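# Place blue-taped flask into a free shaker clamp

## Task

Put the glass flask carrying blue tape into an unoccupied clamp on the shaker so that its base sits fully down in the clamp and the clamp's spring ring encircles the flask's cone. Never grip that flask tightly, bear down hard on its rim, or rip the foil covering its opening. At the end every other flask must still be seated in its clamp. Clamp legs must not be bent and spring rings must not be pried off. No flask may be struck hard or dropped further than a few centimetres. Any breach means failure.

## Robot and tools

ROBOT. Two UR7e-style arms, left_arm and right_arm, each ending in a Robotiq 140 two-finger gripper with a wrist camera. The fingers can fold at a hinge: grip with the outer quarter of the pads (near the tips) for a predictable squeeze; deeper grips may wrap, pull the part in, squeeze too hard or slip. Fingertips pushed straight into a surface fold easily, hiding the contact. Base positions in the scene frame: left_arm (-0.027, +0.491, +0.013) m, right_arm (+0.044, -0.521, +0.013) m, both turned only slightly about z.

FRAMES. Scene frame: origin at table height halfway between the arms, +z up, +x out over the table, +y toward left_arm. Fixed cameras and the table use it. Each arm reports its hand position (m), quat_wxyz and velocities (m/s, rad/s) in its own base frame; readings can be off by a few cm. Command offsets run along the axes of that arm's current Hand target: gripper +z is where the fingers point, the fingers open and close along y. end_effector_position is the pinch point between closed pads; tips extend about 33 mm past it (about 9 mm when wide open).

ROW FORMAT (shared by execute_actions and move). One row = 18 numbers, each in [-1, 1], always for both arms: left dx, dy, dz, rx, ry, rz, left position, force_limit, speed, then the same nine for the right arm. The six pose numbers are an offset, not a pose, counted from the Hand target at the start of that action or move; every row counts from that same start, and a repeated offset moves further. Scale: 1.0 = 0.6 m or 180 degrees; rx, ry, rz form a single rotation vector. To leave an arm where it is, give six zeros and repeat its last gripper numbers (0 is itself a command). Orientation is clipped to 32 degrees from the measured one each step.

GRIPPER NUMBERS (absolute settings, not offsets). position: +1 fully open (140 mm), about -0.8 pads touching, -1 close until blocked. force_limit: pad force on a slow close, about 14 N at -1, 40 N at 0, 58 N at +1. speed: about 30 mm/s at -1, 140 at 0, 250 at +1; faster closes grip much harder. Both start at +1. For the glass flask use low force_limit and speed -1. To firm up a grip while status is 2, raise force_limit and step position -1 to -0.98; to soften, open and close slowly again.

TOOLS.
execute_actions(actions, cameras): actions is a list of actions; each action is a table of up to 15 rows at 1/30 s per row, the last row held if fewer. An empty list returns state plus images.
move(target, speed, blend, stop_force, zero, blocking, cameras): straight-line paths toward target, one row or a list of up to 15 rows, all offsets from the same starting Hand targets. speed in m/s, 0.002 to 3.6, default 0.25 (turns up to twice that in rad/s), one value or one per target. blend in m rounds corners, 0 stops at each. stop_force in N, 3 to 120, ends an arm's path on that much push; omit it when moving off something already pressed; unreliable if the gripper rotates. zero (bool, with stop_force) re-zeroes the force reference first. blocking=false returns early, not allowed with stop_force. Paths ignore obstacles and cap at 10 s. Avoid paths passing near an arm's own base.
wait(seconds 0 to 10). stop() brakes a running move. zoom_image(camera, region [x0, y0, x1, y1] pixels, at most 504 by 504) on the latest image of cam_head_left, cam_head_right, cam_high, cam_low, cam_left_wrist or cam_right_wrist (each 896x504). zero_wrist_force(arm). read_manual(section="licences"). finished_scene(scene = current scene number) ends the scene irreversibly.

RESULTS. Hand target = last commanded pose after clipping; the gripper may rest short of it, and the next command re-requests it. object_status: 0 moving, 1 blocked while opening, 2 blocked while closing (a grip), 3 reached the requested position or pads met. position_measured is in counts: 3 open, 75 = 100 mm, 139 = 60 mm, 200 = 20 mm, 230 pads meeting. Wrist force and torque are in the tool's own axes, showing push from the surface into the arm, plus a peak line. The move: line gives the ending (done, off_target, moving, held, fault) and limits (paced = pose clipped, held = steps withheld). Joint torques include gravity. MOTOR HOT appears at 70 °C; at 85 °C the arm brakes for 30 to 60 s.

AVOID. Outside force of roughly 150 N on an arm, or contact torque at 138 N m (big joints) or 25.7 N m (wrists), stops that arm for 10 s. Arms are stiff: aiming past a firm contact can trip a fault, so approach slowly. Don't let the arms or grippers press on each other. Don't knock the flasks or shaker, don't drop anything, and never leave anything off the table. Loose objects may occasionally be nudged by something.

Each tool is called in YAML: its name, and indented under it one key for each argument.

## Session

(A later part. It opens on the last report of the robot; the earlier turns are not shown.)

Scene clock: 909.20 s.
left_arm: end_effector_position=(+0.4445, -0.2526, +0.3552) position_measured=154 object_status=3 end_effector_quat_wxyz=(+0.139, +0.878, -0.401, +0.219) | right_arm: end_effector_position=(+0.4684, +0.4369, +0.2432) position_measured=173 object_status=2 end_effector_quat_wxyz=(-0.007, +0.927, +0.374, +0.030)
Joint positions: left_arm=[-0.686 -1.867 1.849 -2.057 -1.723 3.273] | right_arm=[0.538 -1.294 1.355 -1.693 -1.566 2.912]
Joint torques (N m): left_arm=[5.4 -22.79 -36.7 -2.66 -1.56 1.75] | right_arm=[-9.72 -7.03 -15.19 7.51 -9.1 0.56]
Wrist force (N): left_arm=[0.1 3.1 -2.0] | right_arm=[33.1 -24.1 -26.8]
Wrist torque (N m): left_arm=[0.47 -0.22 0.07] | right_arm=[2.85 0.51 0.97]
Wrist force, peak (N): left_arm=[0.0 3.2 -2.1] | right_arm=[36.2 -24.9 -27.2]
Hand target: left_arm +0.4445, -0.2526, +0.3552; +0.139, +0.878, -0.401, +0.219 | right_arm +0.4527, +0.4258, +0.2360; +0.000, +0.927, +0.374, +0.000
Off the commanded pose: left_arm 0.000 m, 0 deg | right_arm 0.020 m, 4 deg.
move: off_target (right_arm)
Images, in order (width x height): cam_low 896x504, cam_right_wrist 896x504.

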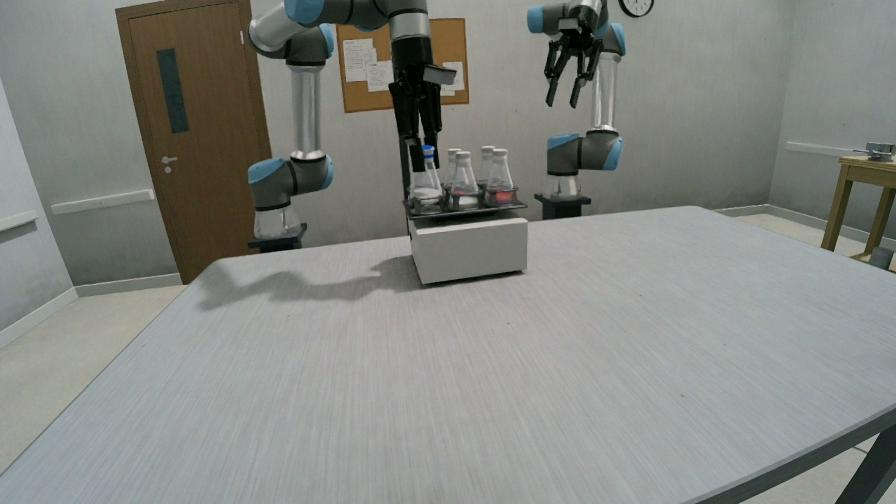

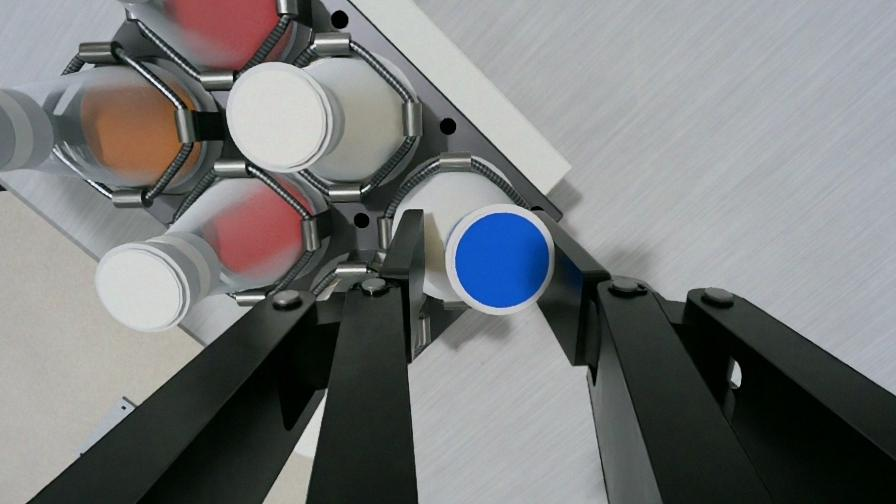

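move:
  target: [0,0,0,0,0,0,-0.2,-1,-1,0.0407,-0.0042,-0.023,0,0,0,-1,-0.5,-1]
  speed: 0.03
  cameras: ["cam_right_wrist","cam_low"]

zoom_image:
  camera: "cam_low"
  region: [390, 120, 490, 230]

zoom_image:
  camera: "cam_right_wrist"
  region: [360, 120, 620, 360]

Scene clock: 929.93 s.
left_arm: end_effector_position=(+0.4445, -0.2526, +0.3552) position_measured=154 object_status=3 end_effector_quat_wxyz=(+0.139, +0.878, -0.401, +0.219) | right_arm: end_effector_position=(+0.4685, +0.4447, +0.2498) position_measured=173 object_status=2 end_effector_quat_wxyz=(+0.000, +0.927, +0.374, +0.000)
Joint positions: left_arm=[-0.686 -1.867 1.849 -2.057 -1.723 3.273] | right_arm=[0.551 -1.235 1.242 -1.578 -1.57 2.925]
Joint torques (N m): left_arm=[5.6 -23.12 -37.47 -2.79 -1.67 1.8] | right_arm=[-0.51 -45.93 -12.32 -3.3 4.67 0.21]
Wrist force (N): left_arm=[-0.1 3.0 -1.9] | right_arm=[-0.7 9.6 -4.3]
Wrist torque (N m): left_arm=[0.46 -0.19 0.07] | right_arm=[-0.01 0.31 -0.39]
Wrist force, peak (N): left_arm=[0.0 3.0 -2.3] | right_arm=[33.8 -24.1 -27.8]
Hand target: left_arm +0.4445, -0.2526, +0.3552; +0.139, +0.878, -0.401, +0.219 | right_arm +0.4686, +0.4446, +0.2498; +0.000, +0.927, +0.374, +0.000
Off the commanded pose: left_arm 0.000 m, 0 deg | right_arm 0.000 m, 0 deg.
move: done
Images, in order (width x height): cam_low 896x504, cam_right_wrist 896x504.

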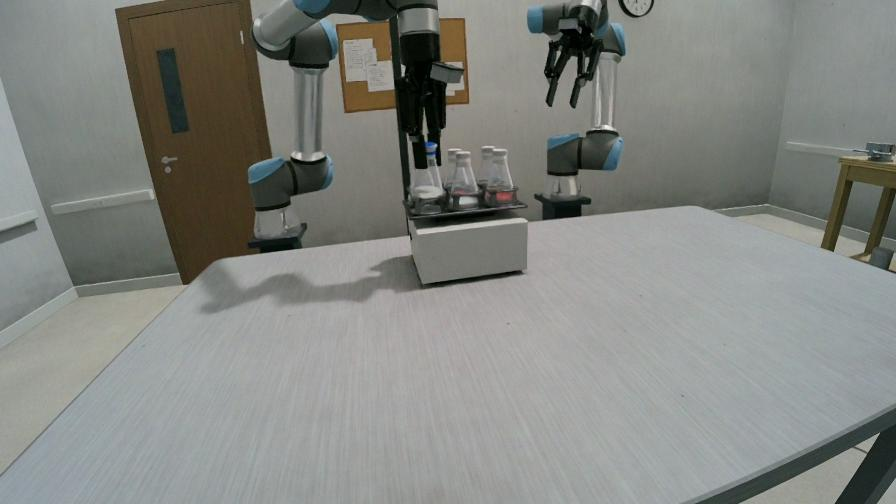

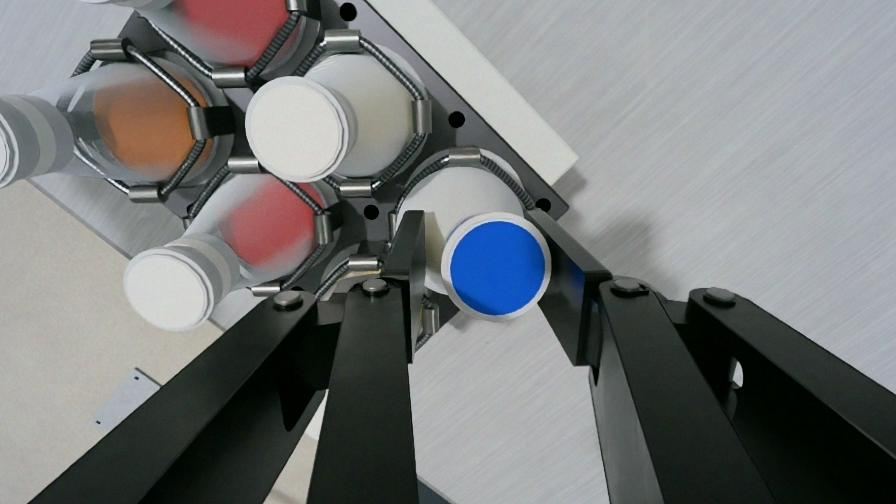

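Scaled by 4.582 from the camera's 896x504 image, which has a finer 1280x720 frame.

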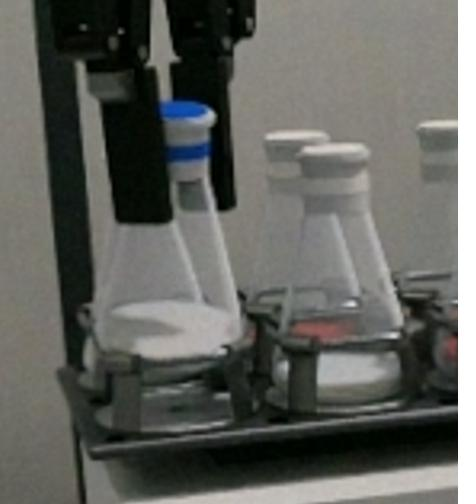

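Scaled by 1.938 from the camera's 896x504 image, which has a finer 1280x720 frame.

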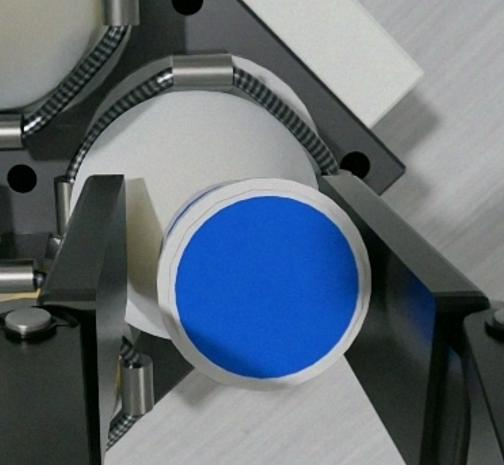

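move:
  target: [0,0,0,0,0,0,-0.2,-1,-1,0,0,-0.025,0,0.033,0,-1,-0.5,-1]
  speed: 0.03
  cameras: ["cam_right_wrist","cam_low"]

zoom_image:
  camera: "cam_low"
  region: [390, 120, 490, 230]

zoom_image:
  camera: "cam_right_wrist"
  region: [360, 120, 620, 360]

wait:
  seconds: 0
  cameras: ["cam_high","cam_head_right"]

zoom_image:
  camera: "cam_high"
  region: [390, 170, 500, 270]

zoom_image:
  camera: "cam_head_right"
  region: [410, 230, 540, 360]

Scene clock: 950.50 s.
left_arm: end_effector_position=(+0.4445, -0.2526, +0.3552) position_measured=154 object_status=3 end_effector_quat_wxyz=(+0.139, +0.878, -0.401, +0.219) | right_arm: end_effector_position=(+0.4685, +0.4446, +0.2649) position_measured=174 object_status=2 end_effector_quat_wxyz=(-0.020, +0.926, +0.374, +0.048) end_effector_velocity=(-0.001, +0.000, -0.001) end_effector_angular_velocity=(-0.003, +0.006, +0.000)
Joint positions: left_arm=[-0.686 -1.867 1.849 -2.057 -1.723 3.273] | right_arm=[0.539 -1.315 1.339 -1.696 -1.547 2.915]
Joint velocities: left_arm=[within noise] | right_arm=[0.001 0.002 -0.003 0.007 0.001 0]
Joint torques (N m): left_arm=[4.79 -23.34 -35.79 -2.61 -1.48 1.52] | right_arm=[-2.09 -23.65 -36.99 -1.15 1.07 -1.46]
Wrist force (N): left_arm=[-0.1 2.9 -2.0] | right_arm=[-1.2 1.5 1.6]
Wrist torque (N m): left_arm=[0.43 -0.20 0.06] | right_arm=[0.49 0.34 -0.17]
Wrist force, peak (N): left_arm=[0.2 3.1 -2.2] | right_arm=[-1.2 9.5 -4.0]
Hand target: left_arm +0.4445, -0.2526, +0.3552; +0.139, +0.878, -0.401, +0.219 | right_arm +0.4686, +0.4446, +0.2648; -0.020, +0.926, +0.374, +0.048
Off the commanded pose: left_arm 0.000 m, 0 deg | right_arm 0.000 m, 0 deg.
move: done
Images, in order (width x height): cam_low 896x504, cam_right_wrist 896x504.

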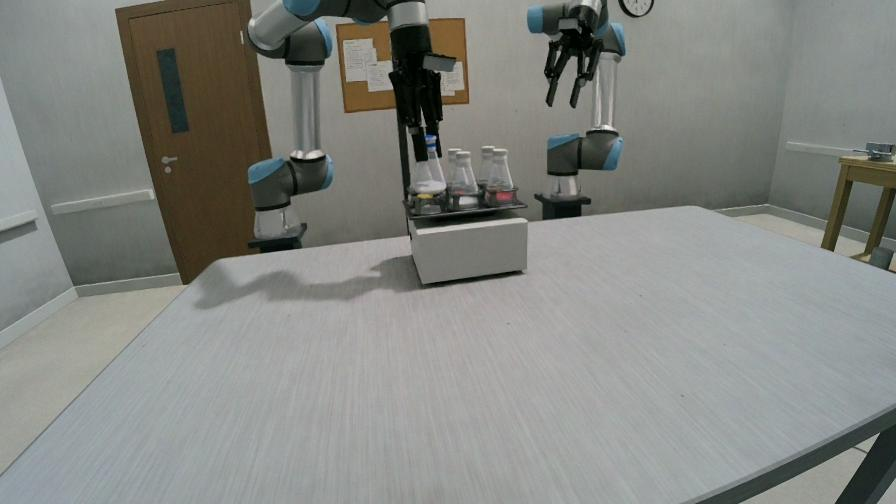

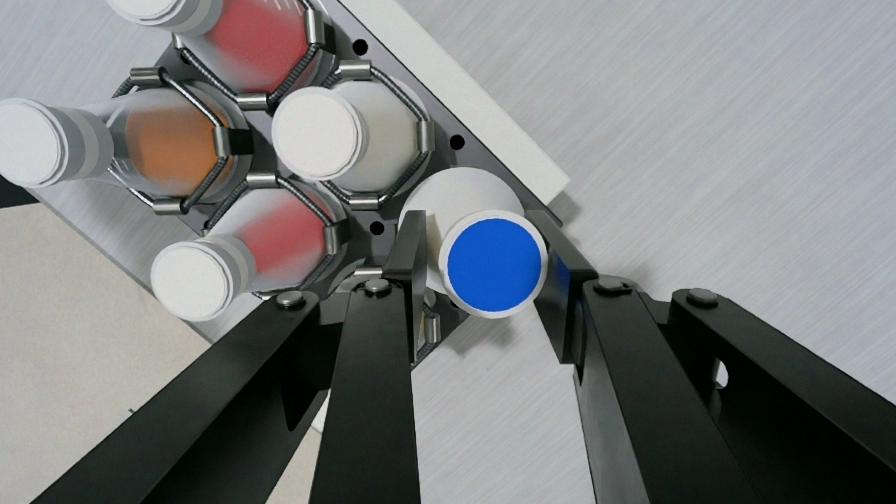

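Scaled by 4.582 from the camera's 896x504 image, which has a finer 1280x720 frame.

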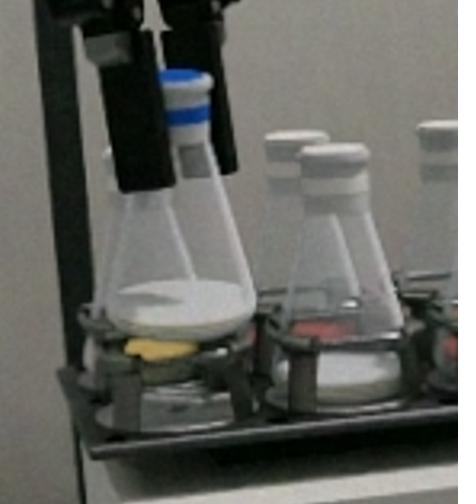

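Scaled by 1.938 from the camera's 896x504 image, which has a finer 1280x720 frame.

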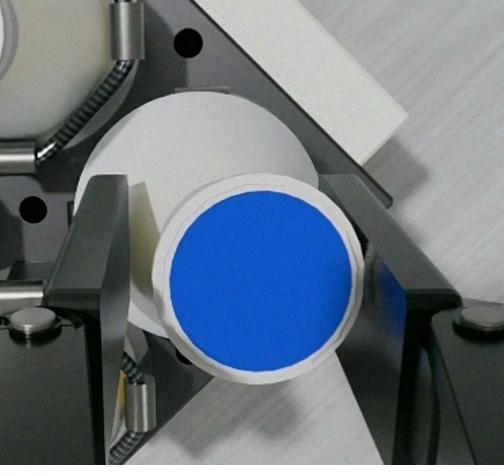

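Scene clock: 950.50 s.
left_arm: end_effector_position=(+0.4445, -0.2526, +0.3552) position_measured=154 object_status=3 end_effector_quat_wxyz=(+0.139, +0.878, -0.401, +0.219) | right_arm: end_effector_position=(+0.4685, +0.4446, +0.2649) position_measured=174 object_status=2 end_effector_quat_wxyz=(-0.020, +0.926, +0.374, +0.048) end_effector_velocity=(-0.001, +0.000, -0.001) end_effector_angular_velocity=(-0.003, +0.006, +0.000)
Joint positions: left_arm=[-0.686 -1.867 1.849 -2.057 -1.723 3.273] | right_arm=[0.539 -1.315 1.339 -1.696 -1.547 2.915]
Joint velocities: left_arm=[within noise] | right_arm=[0.001 0.002 -0.003 0.007 0.001 0]
Joint torques (N m): left_arm=[4.79 -23.34 -35.79 -2.61 -1.48 1.52] | right_arm=[-2.09 -23.65 -36.99 -1.15 1.07 -1.46]
Wrist force (N): left_arm=[-0.1 2.9 -2.0] | right_arm=[-1.2 1.5 1.6]
Wrist torque (N m): left_arm=[0.43 -0.20 0.06] | right_arm=[0.49 0.34 -0.17]
Wrist force, peak (N): left_arm=[-0.1 2.9 -2.0] | right_arm=[-1.2 1.5 1.6]
Hand target: left_arm +0.4445, -0.2526, +0.3552; +0.139, +0.878, -0.401, +0.219 | right_arm +0.4686, +0.4446, +0.2648; -0.020, +0.926, +0.374, +0.048
Tool commands: left_gripper/position=-0.2 left_gripper/force_limit=-1.0 left_gripper/speed=-1.0 right_gripper/position=-1.0 right_gripper/force_limit=-0.5 right_gripper/speed=-1.0
Off the commanded pose: left_arm 0.000 m, 0 deg | right_arm 0.000 m, 0 deg.
Images, in order (width x height): cam_head_right 896x504, cam_high 896x504.

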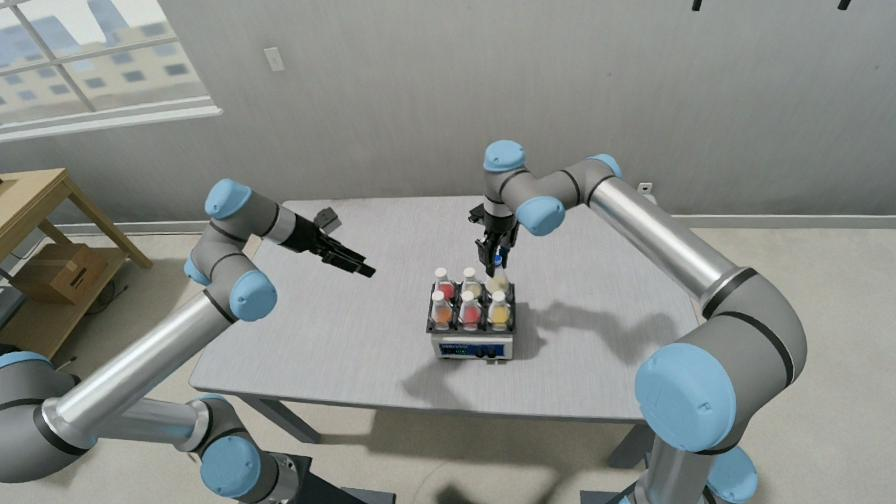

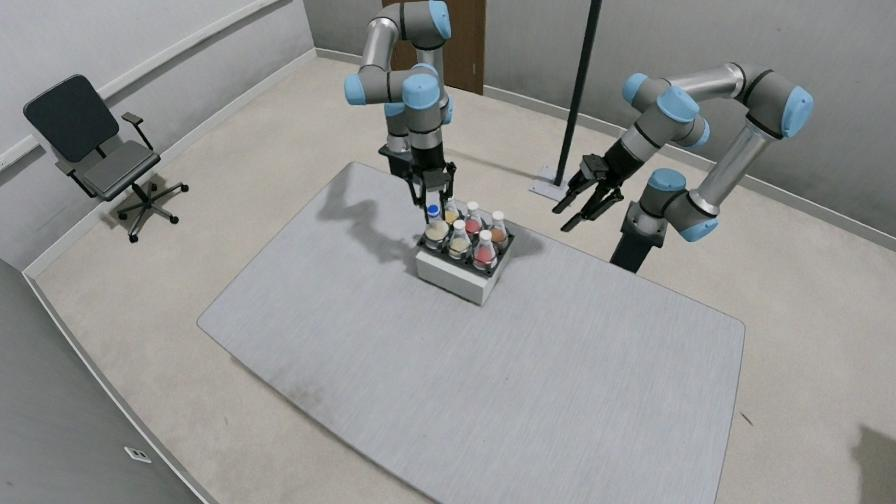

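Scaled by 4.582 from the camera's 896x504 image, which has a finer 1280x720 frame.

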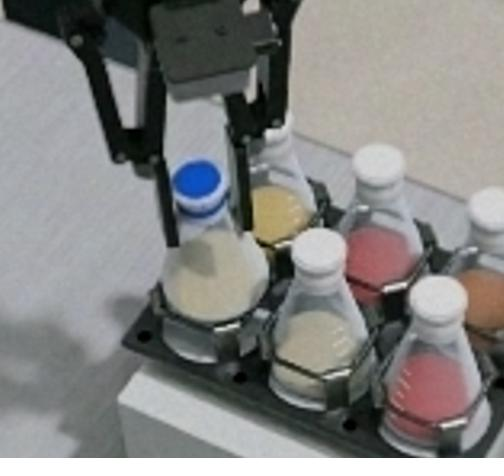

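Scaled by 3.877 from the camera's 896x504 image, which has a finer 1280x720 frame.

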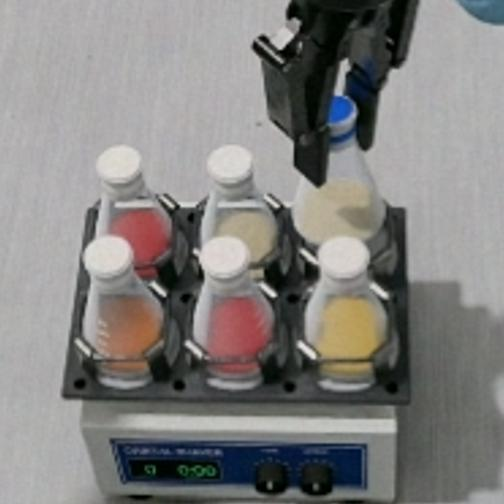

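move:
  target:
    - [0,0,0,0,0,0,-0.2,-1,-1,-0.0116,0.0025,-0.0012,0,0,0,-1,-0.5,-1]
    - [0,0,0,0,0,0,-0.2,-1,-1,-0.0158,0.0025,0.0385,0,0,0,-1,-0.5,-1]
  speed: 0.02
  stop_force: 60
  cameras: ["cam_right_wrist","cam_low"]

zoom_image:
  camera: "cam_low"
  region: [390, 120, 490, 230]

zoom_image:
  camera: "cam_right_wrist"
  region: [360, 120, 620, 360]

Scene clock: 1017.60 s.
left_arm: end_effector_position=(+0.4445, -0.2526, +0.3552) position_measured=154 object_status=3 end_effector_quat_wxyz=(+0.139, +0.878, -0.401, +0.219) | right_arm: end_effector_position=(+0.4683, +0.4409, +0.2428) position_measured=174 object_status=2 end_effector_quat_wxyz=(-0.021, +0.926, +0.374, +0.055)
Joint positions: left_arm=[-0.686 -1.867 1.849 -2.057 -1.723 3.273] | right_arm=[0.534 -1.328 1.417 -1.775 -1.546 2.91]
Joint torques (N m): left_arm=[5.44 -23.18 -36.29 -2.26 -1.4 1.52] | right_arm=[-12.78 -25.75 -15.09 7.37 -7.27 1.03]
Wrist force (N): left_arm=[0.1 2.9 -1.9] | right_arm=[24.3 -8.5 -30.7]
Wrist torque (N m): left_arm=[0.45 -0.22 0.06] | right_arm=[1.34 -0.17 0.18]
Wrist force, peak (N): left_arm=[0.1 3.2 -2.1] | right_arm=[20.2 -1.4 -48.3]
Hand target: left_arm +0.4445, -0.2526, +0.3552; +0.139, +0.878, -0.401, +0.219 | right_arm +0.4645, +0.4386, +0.2409; -0.020, +0.926, +0.374, +0.048
Off the commanded pose: left_arm 0.000 m, 0 deg | right_arm 0.005 m, 1 deg.
move: off_target (right_arm)
Images, in order (width x height): cam_low 896x504, cam_right_wrist 896x504.

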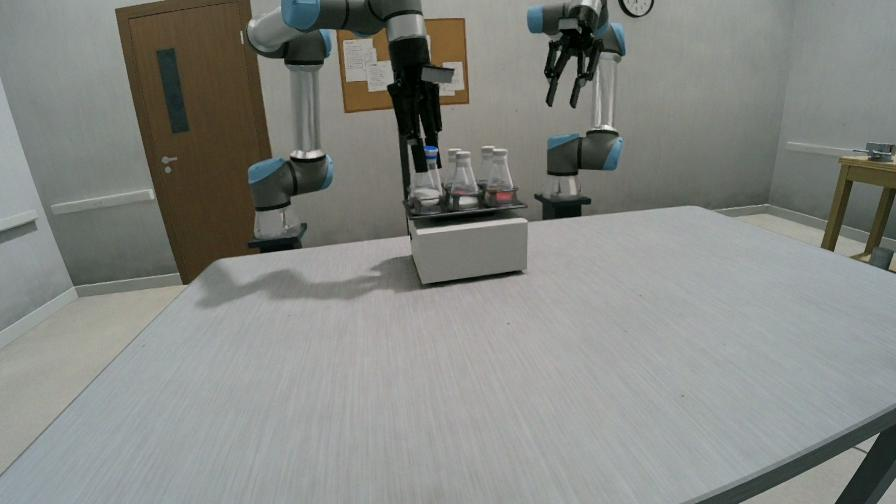

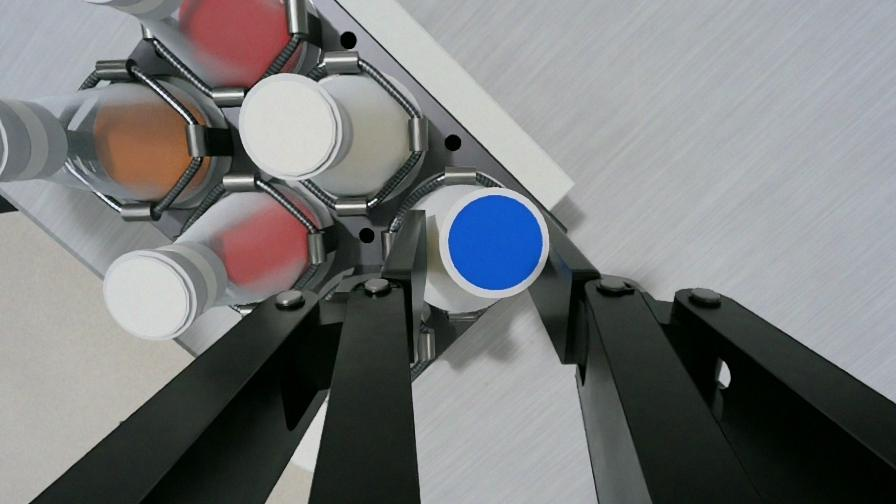

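Scaled by 4.582 from the camera's 896x504 image, which has a finer 1280x720 frame.

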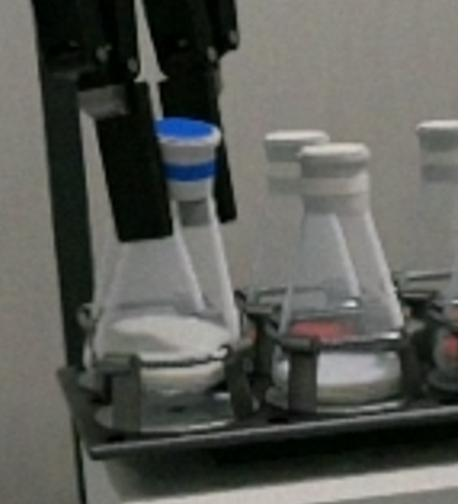

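Scaled by 1.938 from the camera's 896x504 image, which has a finer 1280x720 frame.

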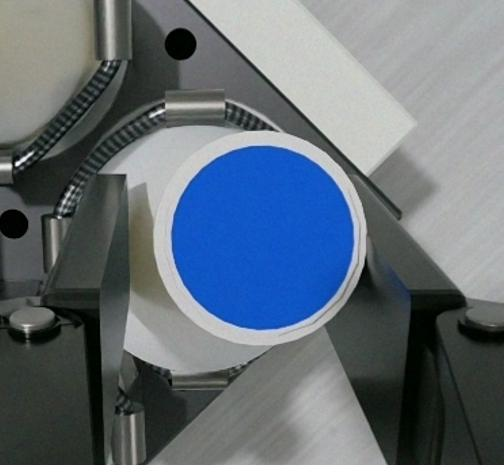

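move:
  target: [0,0,0,0,0,0,-0.2,-1,-1,-0.017,0,0.02,0,0,0,-1,-0.5,-1]
  speed: 0.02
  stop_force: 55
  cameras: ["cam_right_wrist","cam_low"]

zoom_image:
  camera: "cam_low"
  region: [390, 120, 490, 230]

zoom_image:
  camera: "cam_right_wrist"
  region: [360, 120, 620, 360]

Scene clock: 1029.47 s.
left_arm: end_effector_position=(+0.4445, -0.2526, +0.3552) position_measured=154 object_status=3 end_effector_quat_wxyz=(+0.139, +0.878, -0.401, +0.219) | right_arm: end_effector_position=(+0.4744, +0.4421, +0.2372) position_measured=174 object_status=2 end_effector_quat_wxyz=(-0.024, +0.924, +0.373, +0.080)
Joint positions: left_arm=[-0.686 -1.867 1.849 -2.057 -1.723 3.273] | right_arm=[0.531 -1.347 1.473 -1.862 -1.546 2.906]
Joint torques (N m): left_arm=[5.81 -22.98 -36.92 -2.79 -1.68 1.35] | right_arm=[-12.99 -7.31 -18.87 7.29 -7.35 -0.3]
Wrist force (N): left_arm=[0.2 2.9 -2.0] | right_arm=[29.2 -22.0 -21.7]
Wrist torque (N m): left_arm=[0.43 -0.25 0.06] | right_arm=[2.16 0.01 0.73]
Wrist force, peak (N): left_arm=[0.0 3.2 -2.1] | right_arm=[31.3 -21.2 -35.3]
Hand target: left_arm +0.4445, -0.2526, +0.3552; +0.139, +0.878, -0.401, +0.219 | right_arm +0.4581, +0.4325, +0.2279; -0.020, +0.926, +0.374, +0.048
Off the commanded pose: left_arm 0.000 m, 0 deg | right_arm 0.021 m, 4 deg.
move: off_target (right_arm)
Images, in order (width x height): cam_low 896x504, cam_right_wrist 896x504.

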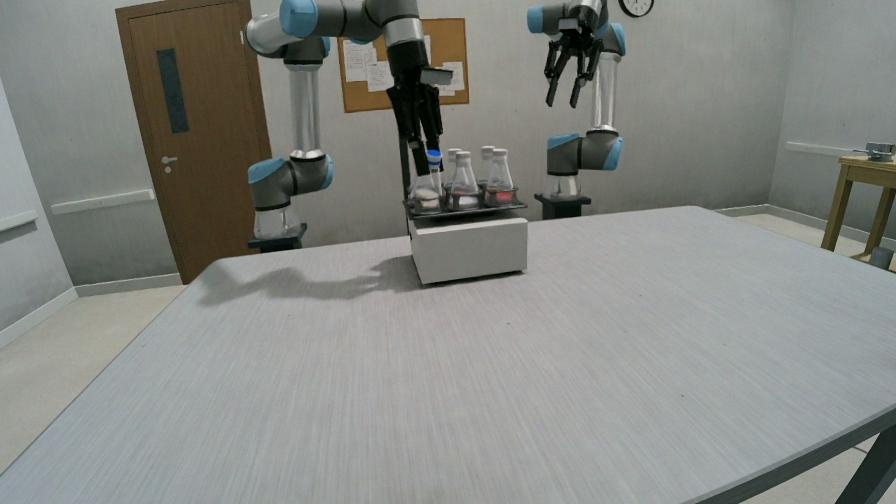

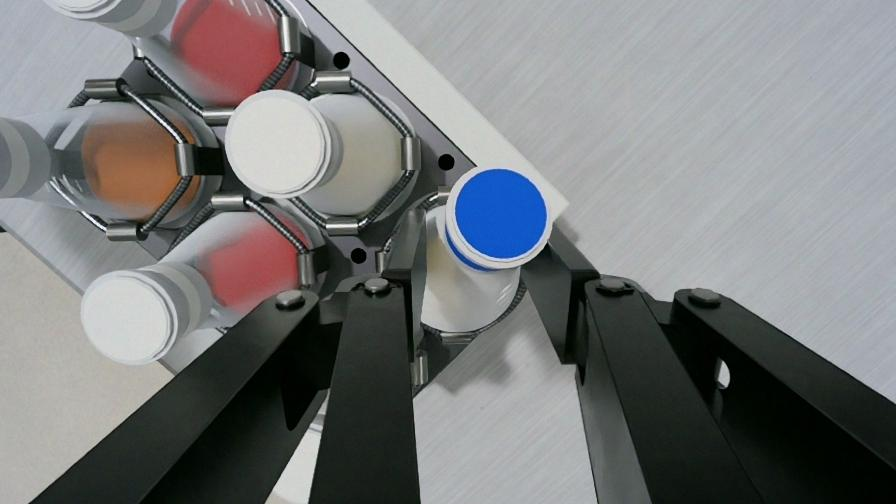

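Scaled by 4.582 from the camera's 896x504 image, which has a finer 1280x720 frame.

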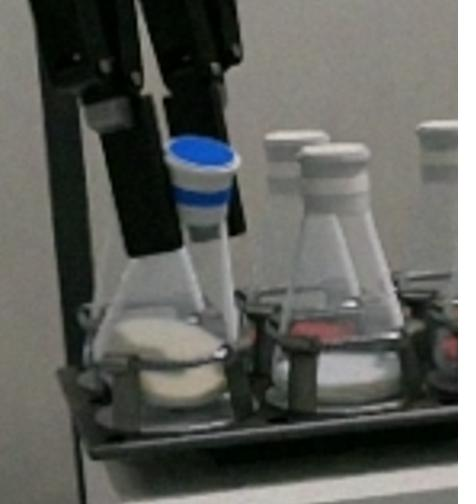

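Scaled by 1.938 from the camera's 896x504 image, which has a finer 1280x720 frame.

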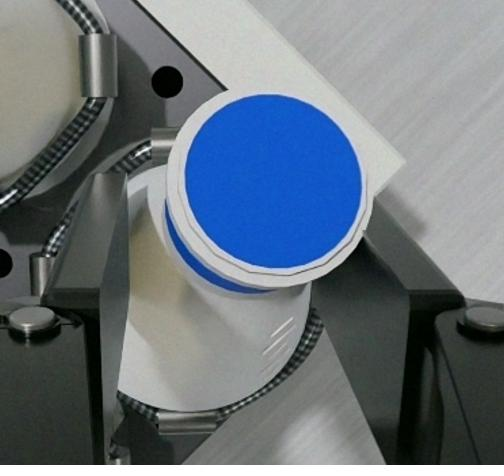

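move:
  target: [0,0,0,0,0,0,-0.2,-1,-1,0.0321,0.0073,-0.0122,0,-0.172,0,-1,-0.5,-1]
  speed: 0.08
  cameras: ["cam_right_wrist","cam_low","cam_head_right"]

zoom_image:
  camera: "cam_low"
  region: [390, 120, 490, 230]

zoom_image:
  camera: "cam_right_wrist"
  region: [360, 120, 620, 360]

Scene clock: 1060.63 s.
left_arm: end_effector_position=(+0.4445, -0.2526, +0.3552) position_measured=154 object_status=3 end_effector_quat_wxyz=(+0.139, +0.878, -0.401, +0.219) | right_arm: end_effector_position=(+0.4744, +0.4421, +0.2371) position_measured=175 object_status=2 end_effector_quat_wxyz=(+0.081, +0.905, +0.366, -0.201)
Joint positions: left_arm=[-0.686 -1.867 1.849 -2.057 -1.723 3.273] | right_arm=[0.581 -0.796 0.553 -0.898 -1.649 2.972]
Joint torques (N m): left_arm=[4.4 -22.31 -37.15 -2.49 -1.68 1.19] | right_arm=[-5.97 -65 -22.12 -0.77 -1.33 -1.43]
Wrist force (N): left_arm=[0.1 3.0 -1.9] | right_arm=[5.9 -4.7 8.3]
Wrist torque (N m): left_arm=[0.46 -0.24 0.06] | right_arm=[1.21 0.93 -0.62]
Wrist force, peak (N): left_arm=[0.1 3.2 -2.2] | right_arm=[32.9 -20.5 -23.0]
Hand target: left_arm +0.4445, -0.2526, +0.3552; +0.139, +0.878, -0.401, +0.219 | right_arm +0.4744, +0.4421, +0.2372; +0.081, +0.905, +0.366, -0.201
Off the commanded pose: left_arm 0.000 m, 0 deg | right_arm 0.000 m, 0 deg.
move: done
Images, in order (width x height): cam_head_right 896x504, cam_low 896x504, cam_right_wrist 896x504.

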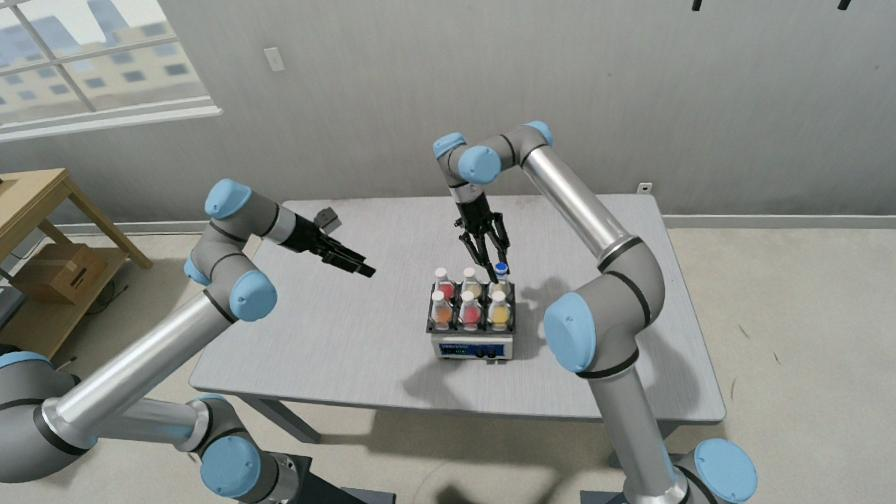

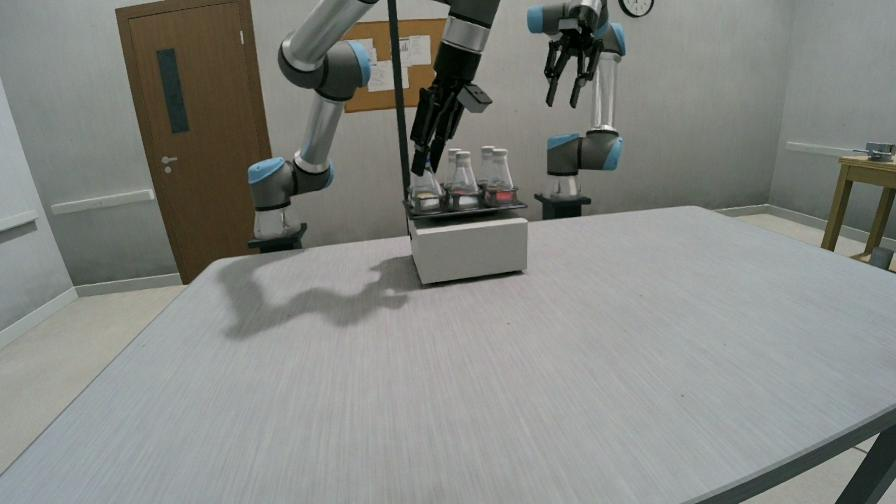

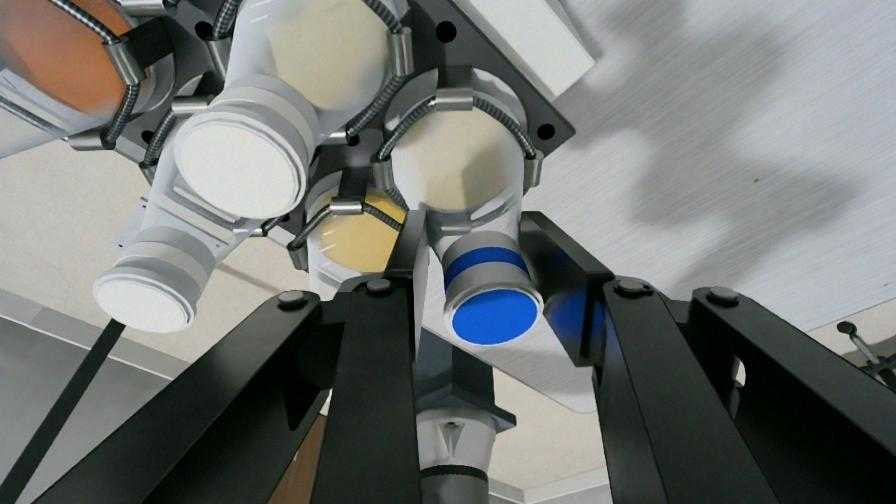

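Scaled by 4.582 from the camera's 896x504 image, which has a finer 1280x720 frame.

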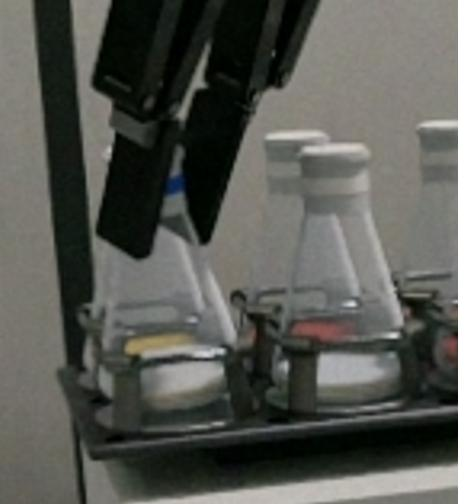

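Scaled by 1.938 from the camera's 896x504 image, which has a finer 1280x720 frame.

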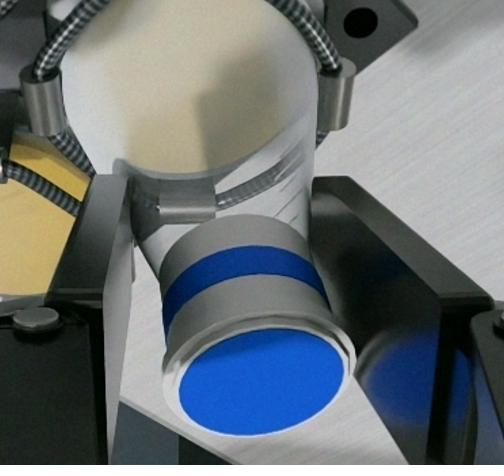

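move:
  target: [0,0,0,0,0,0,-0.2,-1,-1,0,0,0,0,0,0,-0.25,-1,-1]
  cameras: ["cam_right_wrist","cam_low"]

zoom_image:
  camera: "cam_low"
  region: [390, 120, 490, 230]

zoom_image:
  camera: "cam_right_wrist"
  region: [360, 60, 620, 360]

Scene clock: 1070.17 s.
left_arm: end_effector_position=(+0.4445, -0.2526, +0.3552) position_measured=154 object_status=3 end_effector_quat_wxyz=(+0.139, +0.878, -0.401, +0.219) | right_arm: end_effector_position=(+0.4744, +0.4421, +0.2373) position_measured=160 object_status=0 end_effector_quat_wxyz=(+0.081, +0.905, +0.366, -0.201)
Joint positions: left_arm=[-0.686 -1.867 1.849 -2.057 -1.723 3.273] | right_arm=[0.581 -0.796 0.553 -0.898 -1.649 2.972]
Joint torques (N m): left_arm=[5.98 -22.6 -35.4 -2.51 -1.46 1.05] | right_arm=[0.66 -52.08 -15.83 -3.45 -0.7 -1.56]
Wrist force (N): left_arm=[-0.1 3.0 -2.0] | right_arm=[-2.3 2.1 1.0]
Wrist torque (N m): left_arm=[0.46 -0.20 0.06] | right_arm=[0.64 0.72 -0.54]
Wrist force, peak (N): left_arm=[0.0 3.1 -2.1] | right_arm=[6.8 -4.6 10.0]
Hand target: left_arm +0.4445, -0.2526, +0.3552; +0.139, +0.878, -0.401, +0.219 | right_arm +0.4744, +0.4421, +0.2372; +0.081, +0.905, +0.366, -0.201
Off the commanded pose: left_arm 0.000 m, 0 deg | right_arm 0.000 m, 0 deg.
move: done
Images, in order (width x height): cam_low 896x504, cam_right_wrist 896x504.

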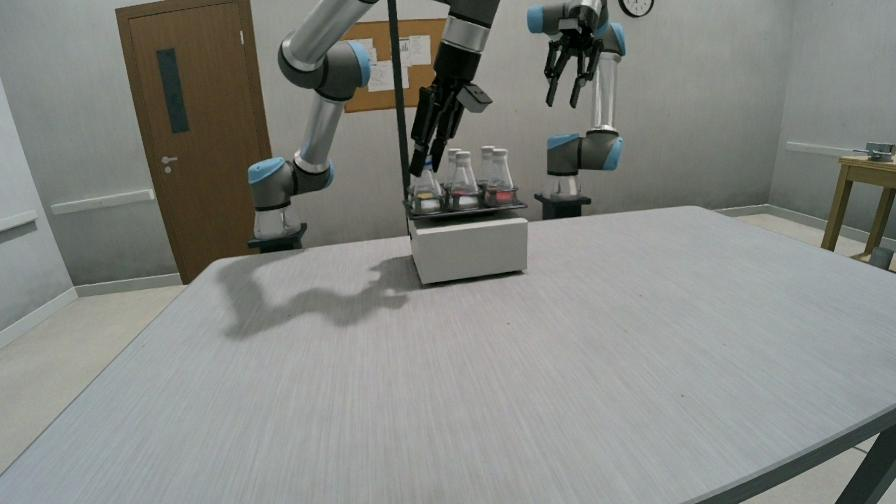

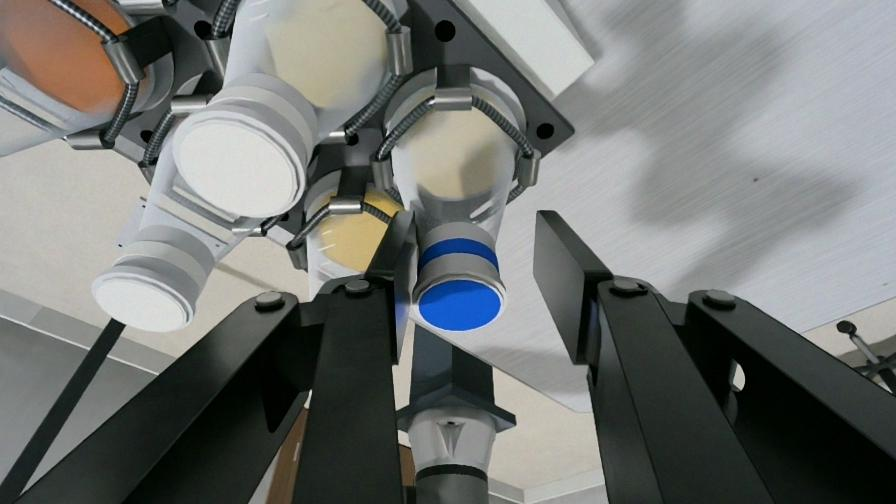

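Scaled by 4.582 from the camera's 896x504 image, which has a finer 1280x720 frame.

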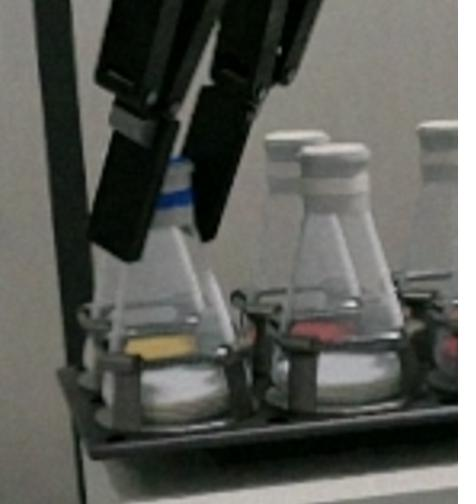

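Scaled by 1.680 from the camera's 896x504 image, which has a finer 1280x720 frame.

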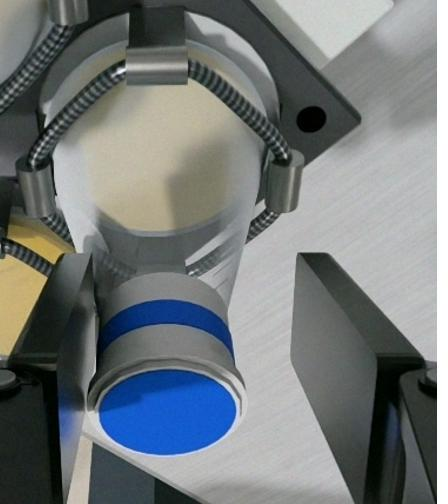

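move:
  target:
    - [0,0,0,0,0,0,-0.2,-1,-1,0,-0.01,0,0,0,0,-0.25,-1,-1]
    - [0,-0.01,-0.2,0,0,0,-0.2,-1,-1,0,-0.01,-0.2,0,0,0,-0.25,-1,-1]
  speed: 0.06
  cameras: ["cam_low","cam_high","cam_head_right","cam_right_wrist"]

zoom_image:
  camera: "cam_low"
  region: [390, 110, 530, 230]

zoom_image:
  camera: "cam_high"
  region: [390, 170, 540, 310]

zoom_image:
  camera: "cam_head_right"
  region: [410, 230, 540, 360]

Scene clock: 1095.73 s.
left_arm: end_effector_position=(+0.4162, -0.1984, +0.4587) position_measured=154 object_status=3 end_effector_quat_wxyz=(+0.139, +0.878, -0.401, +0.219) | right_arm: end_effector_position=(+0.5059, +0.4808, +0.3451) position_measured=160 object_status=3 end_effector_quat_wxyz=(+0.039, +0.923, +0.374, -0.078)
Joint positions: left_arm=[-0.607 -1.933 1.62 -1.751 -1.761 3.343] | right_arm=[0.588 -0.684 0.035 -0.752 -1.615 2.962]
Joint torques (N m): left_arm=[-5.36 3.29 -14.46 -6.23 0.82 -1.82] | right_arm=[-6.67 -41.53 -28.08 -0.38 -0.33 -0.87]
Wrist force (N): left_arm=[-0.1 2.8 -1.8] | right_arm=[-2.0 1.7 1.0]
Wrist torque (N m): left_arm=[0.41 -0.19 -0.07] | right_arm=[0.57 0.58 -0.31]
Wrist force, peak (N): left_arm=[0.0 3.0 -3.2] | right_arm=[-2.9 2.2 0.2]
Hand target: left_arm +0.4162, -0.1984, +0.4586; +0.139, +0.878, -0.401, +0.219 | right_arm +0.5068, +0.4816, +0.3459; +0.081, +0.905, +0.366, -0.201
Off the commanded pose: left_arm 0.000 m, 0 deg | right_arm 0.001 m, 15 deg.
elbow stopped short (right arm): the move would have taken joint 3 (elbow) straighter than the controller allows.
move: off_target (right_arm)
Images, in order (width x height): cam_head_right 896x504, cam_high 896x504, cam_low 896x504, cam_right_wrist 896x504.

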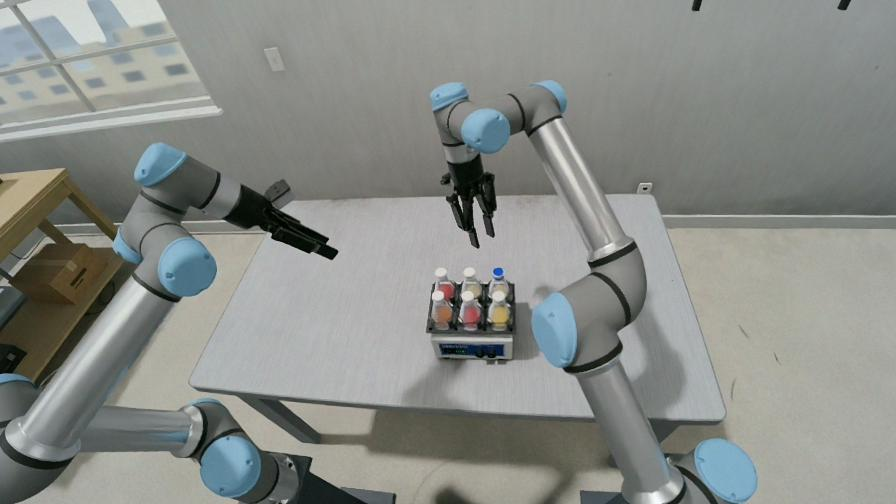

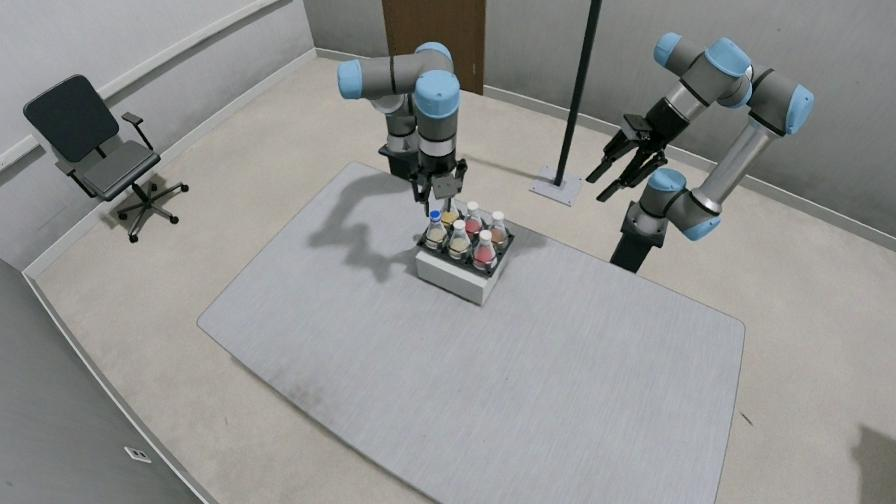

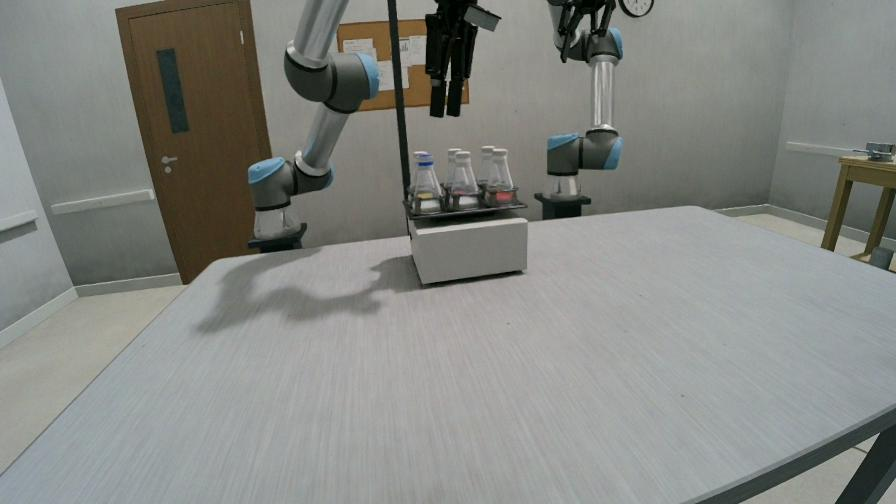

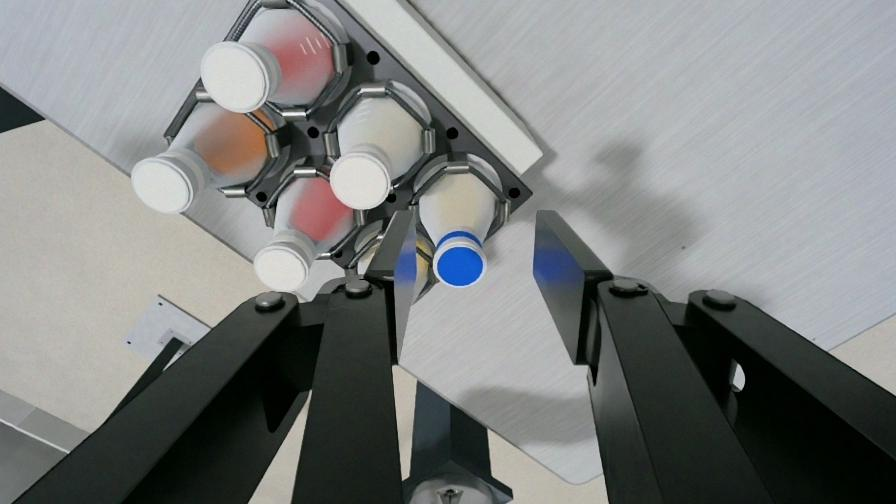

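Scaled by 3.600 from the camera's 896x504 image, which has a finer 1280x720 frame.

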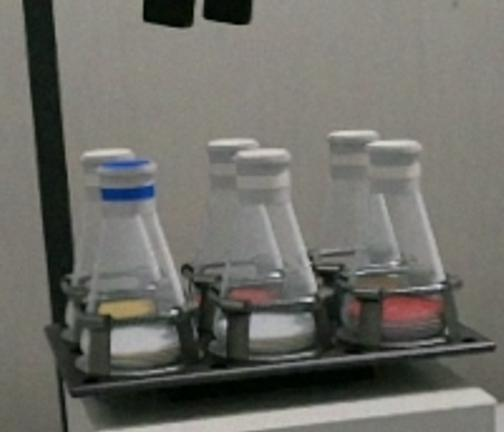

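Scaled by 3.360 from the camera's 896x504 image, which has a finer 1280x720 frame.

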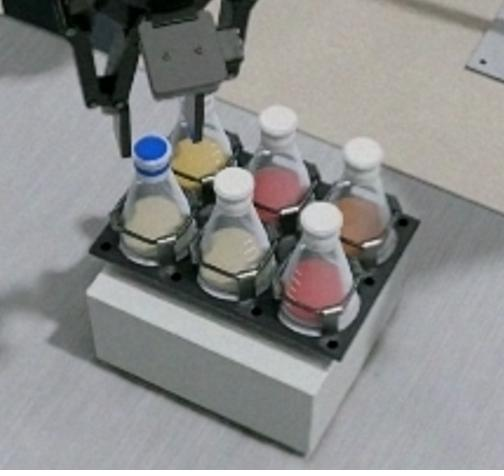

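Scaled by 3.877 from the camera's 896x504 image, which has a finer 1280x720 frame.

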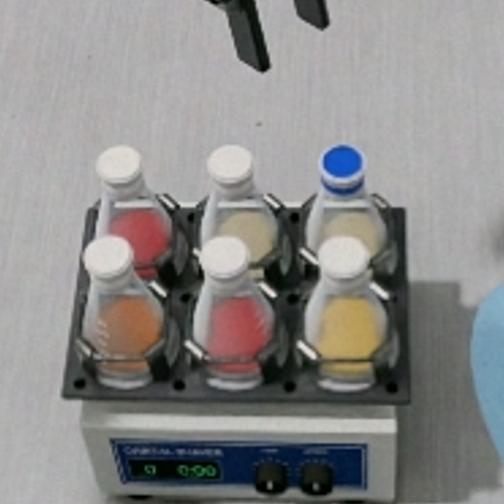

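finished_scene:
  scene: 1

The scene is finished: the task was done.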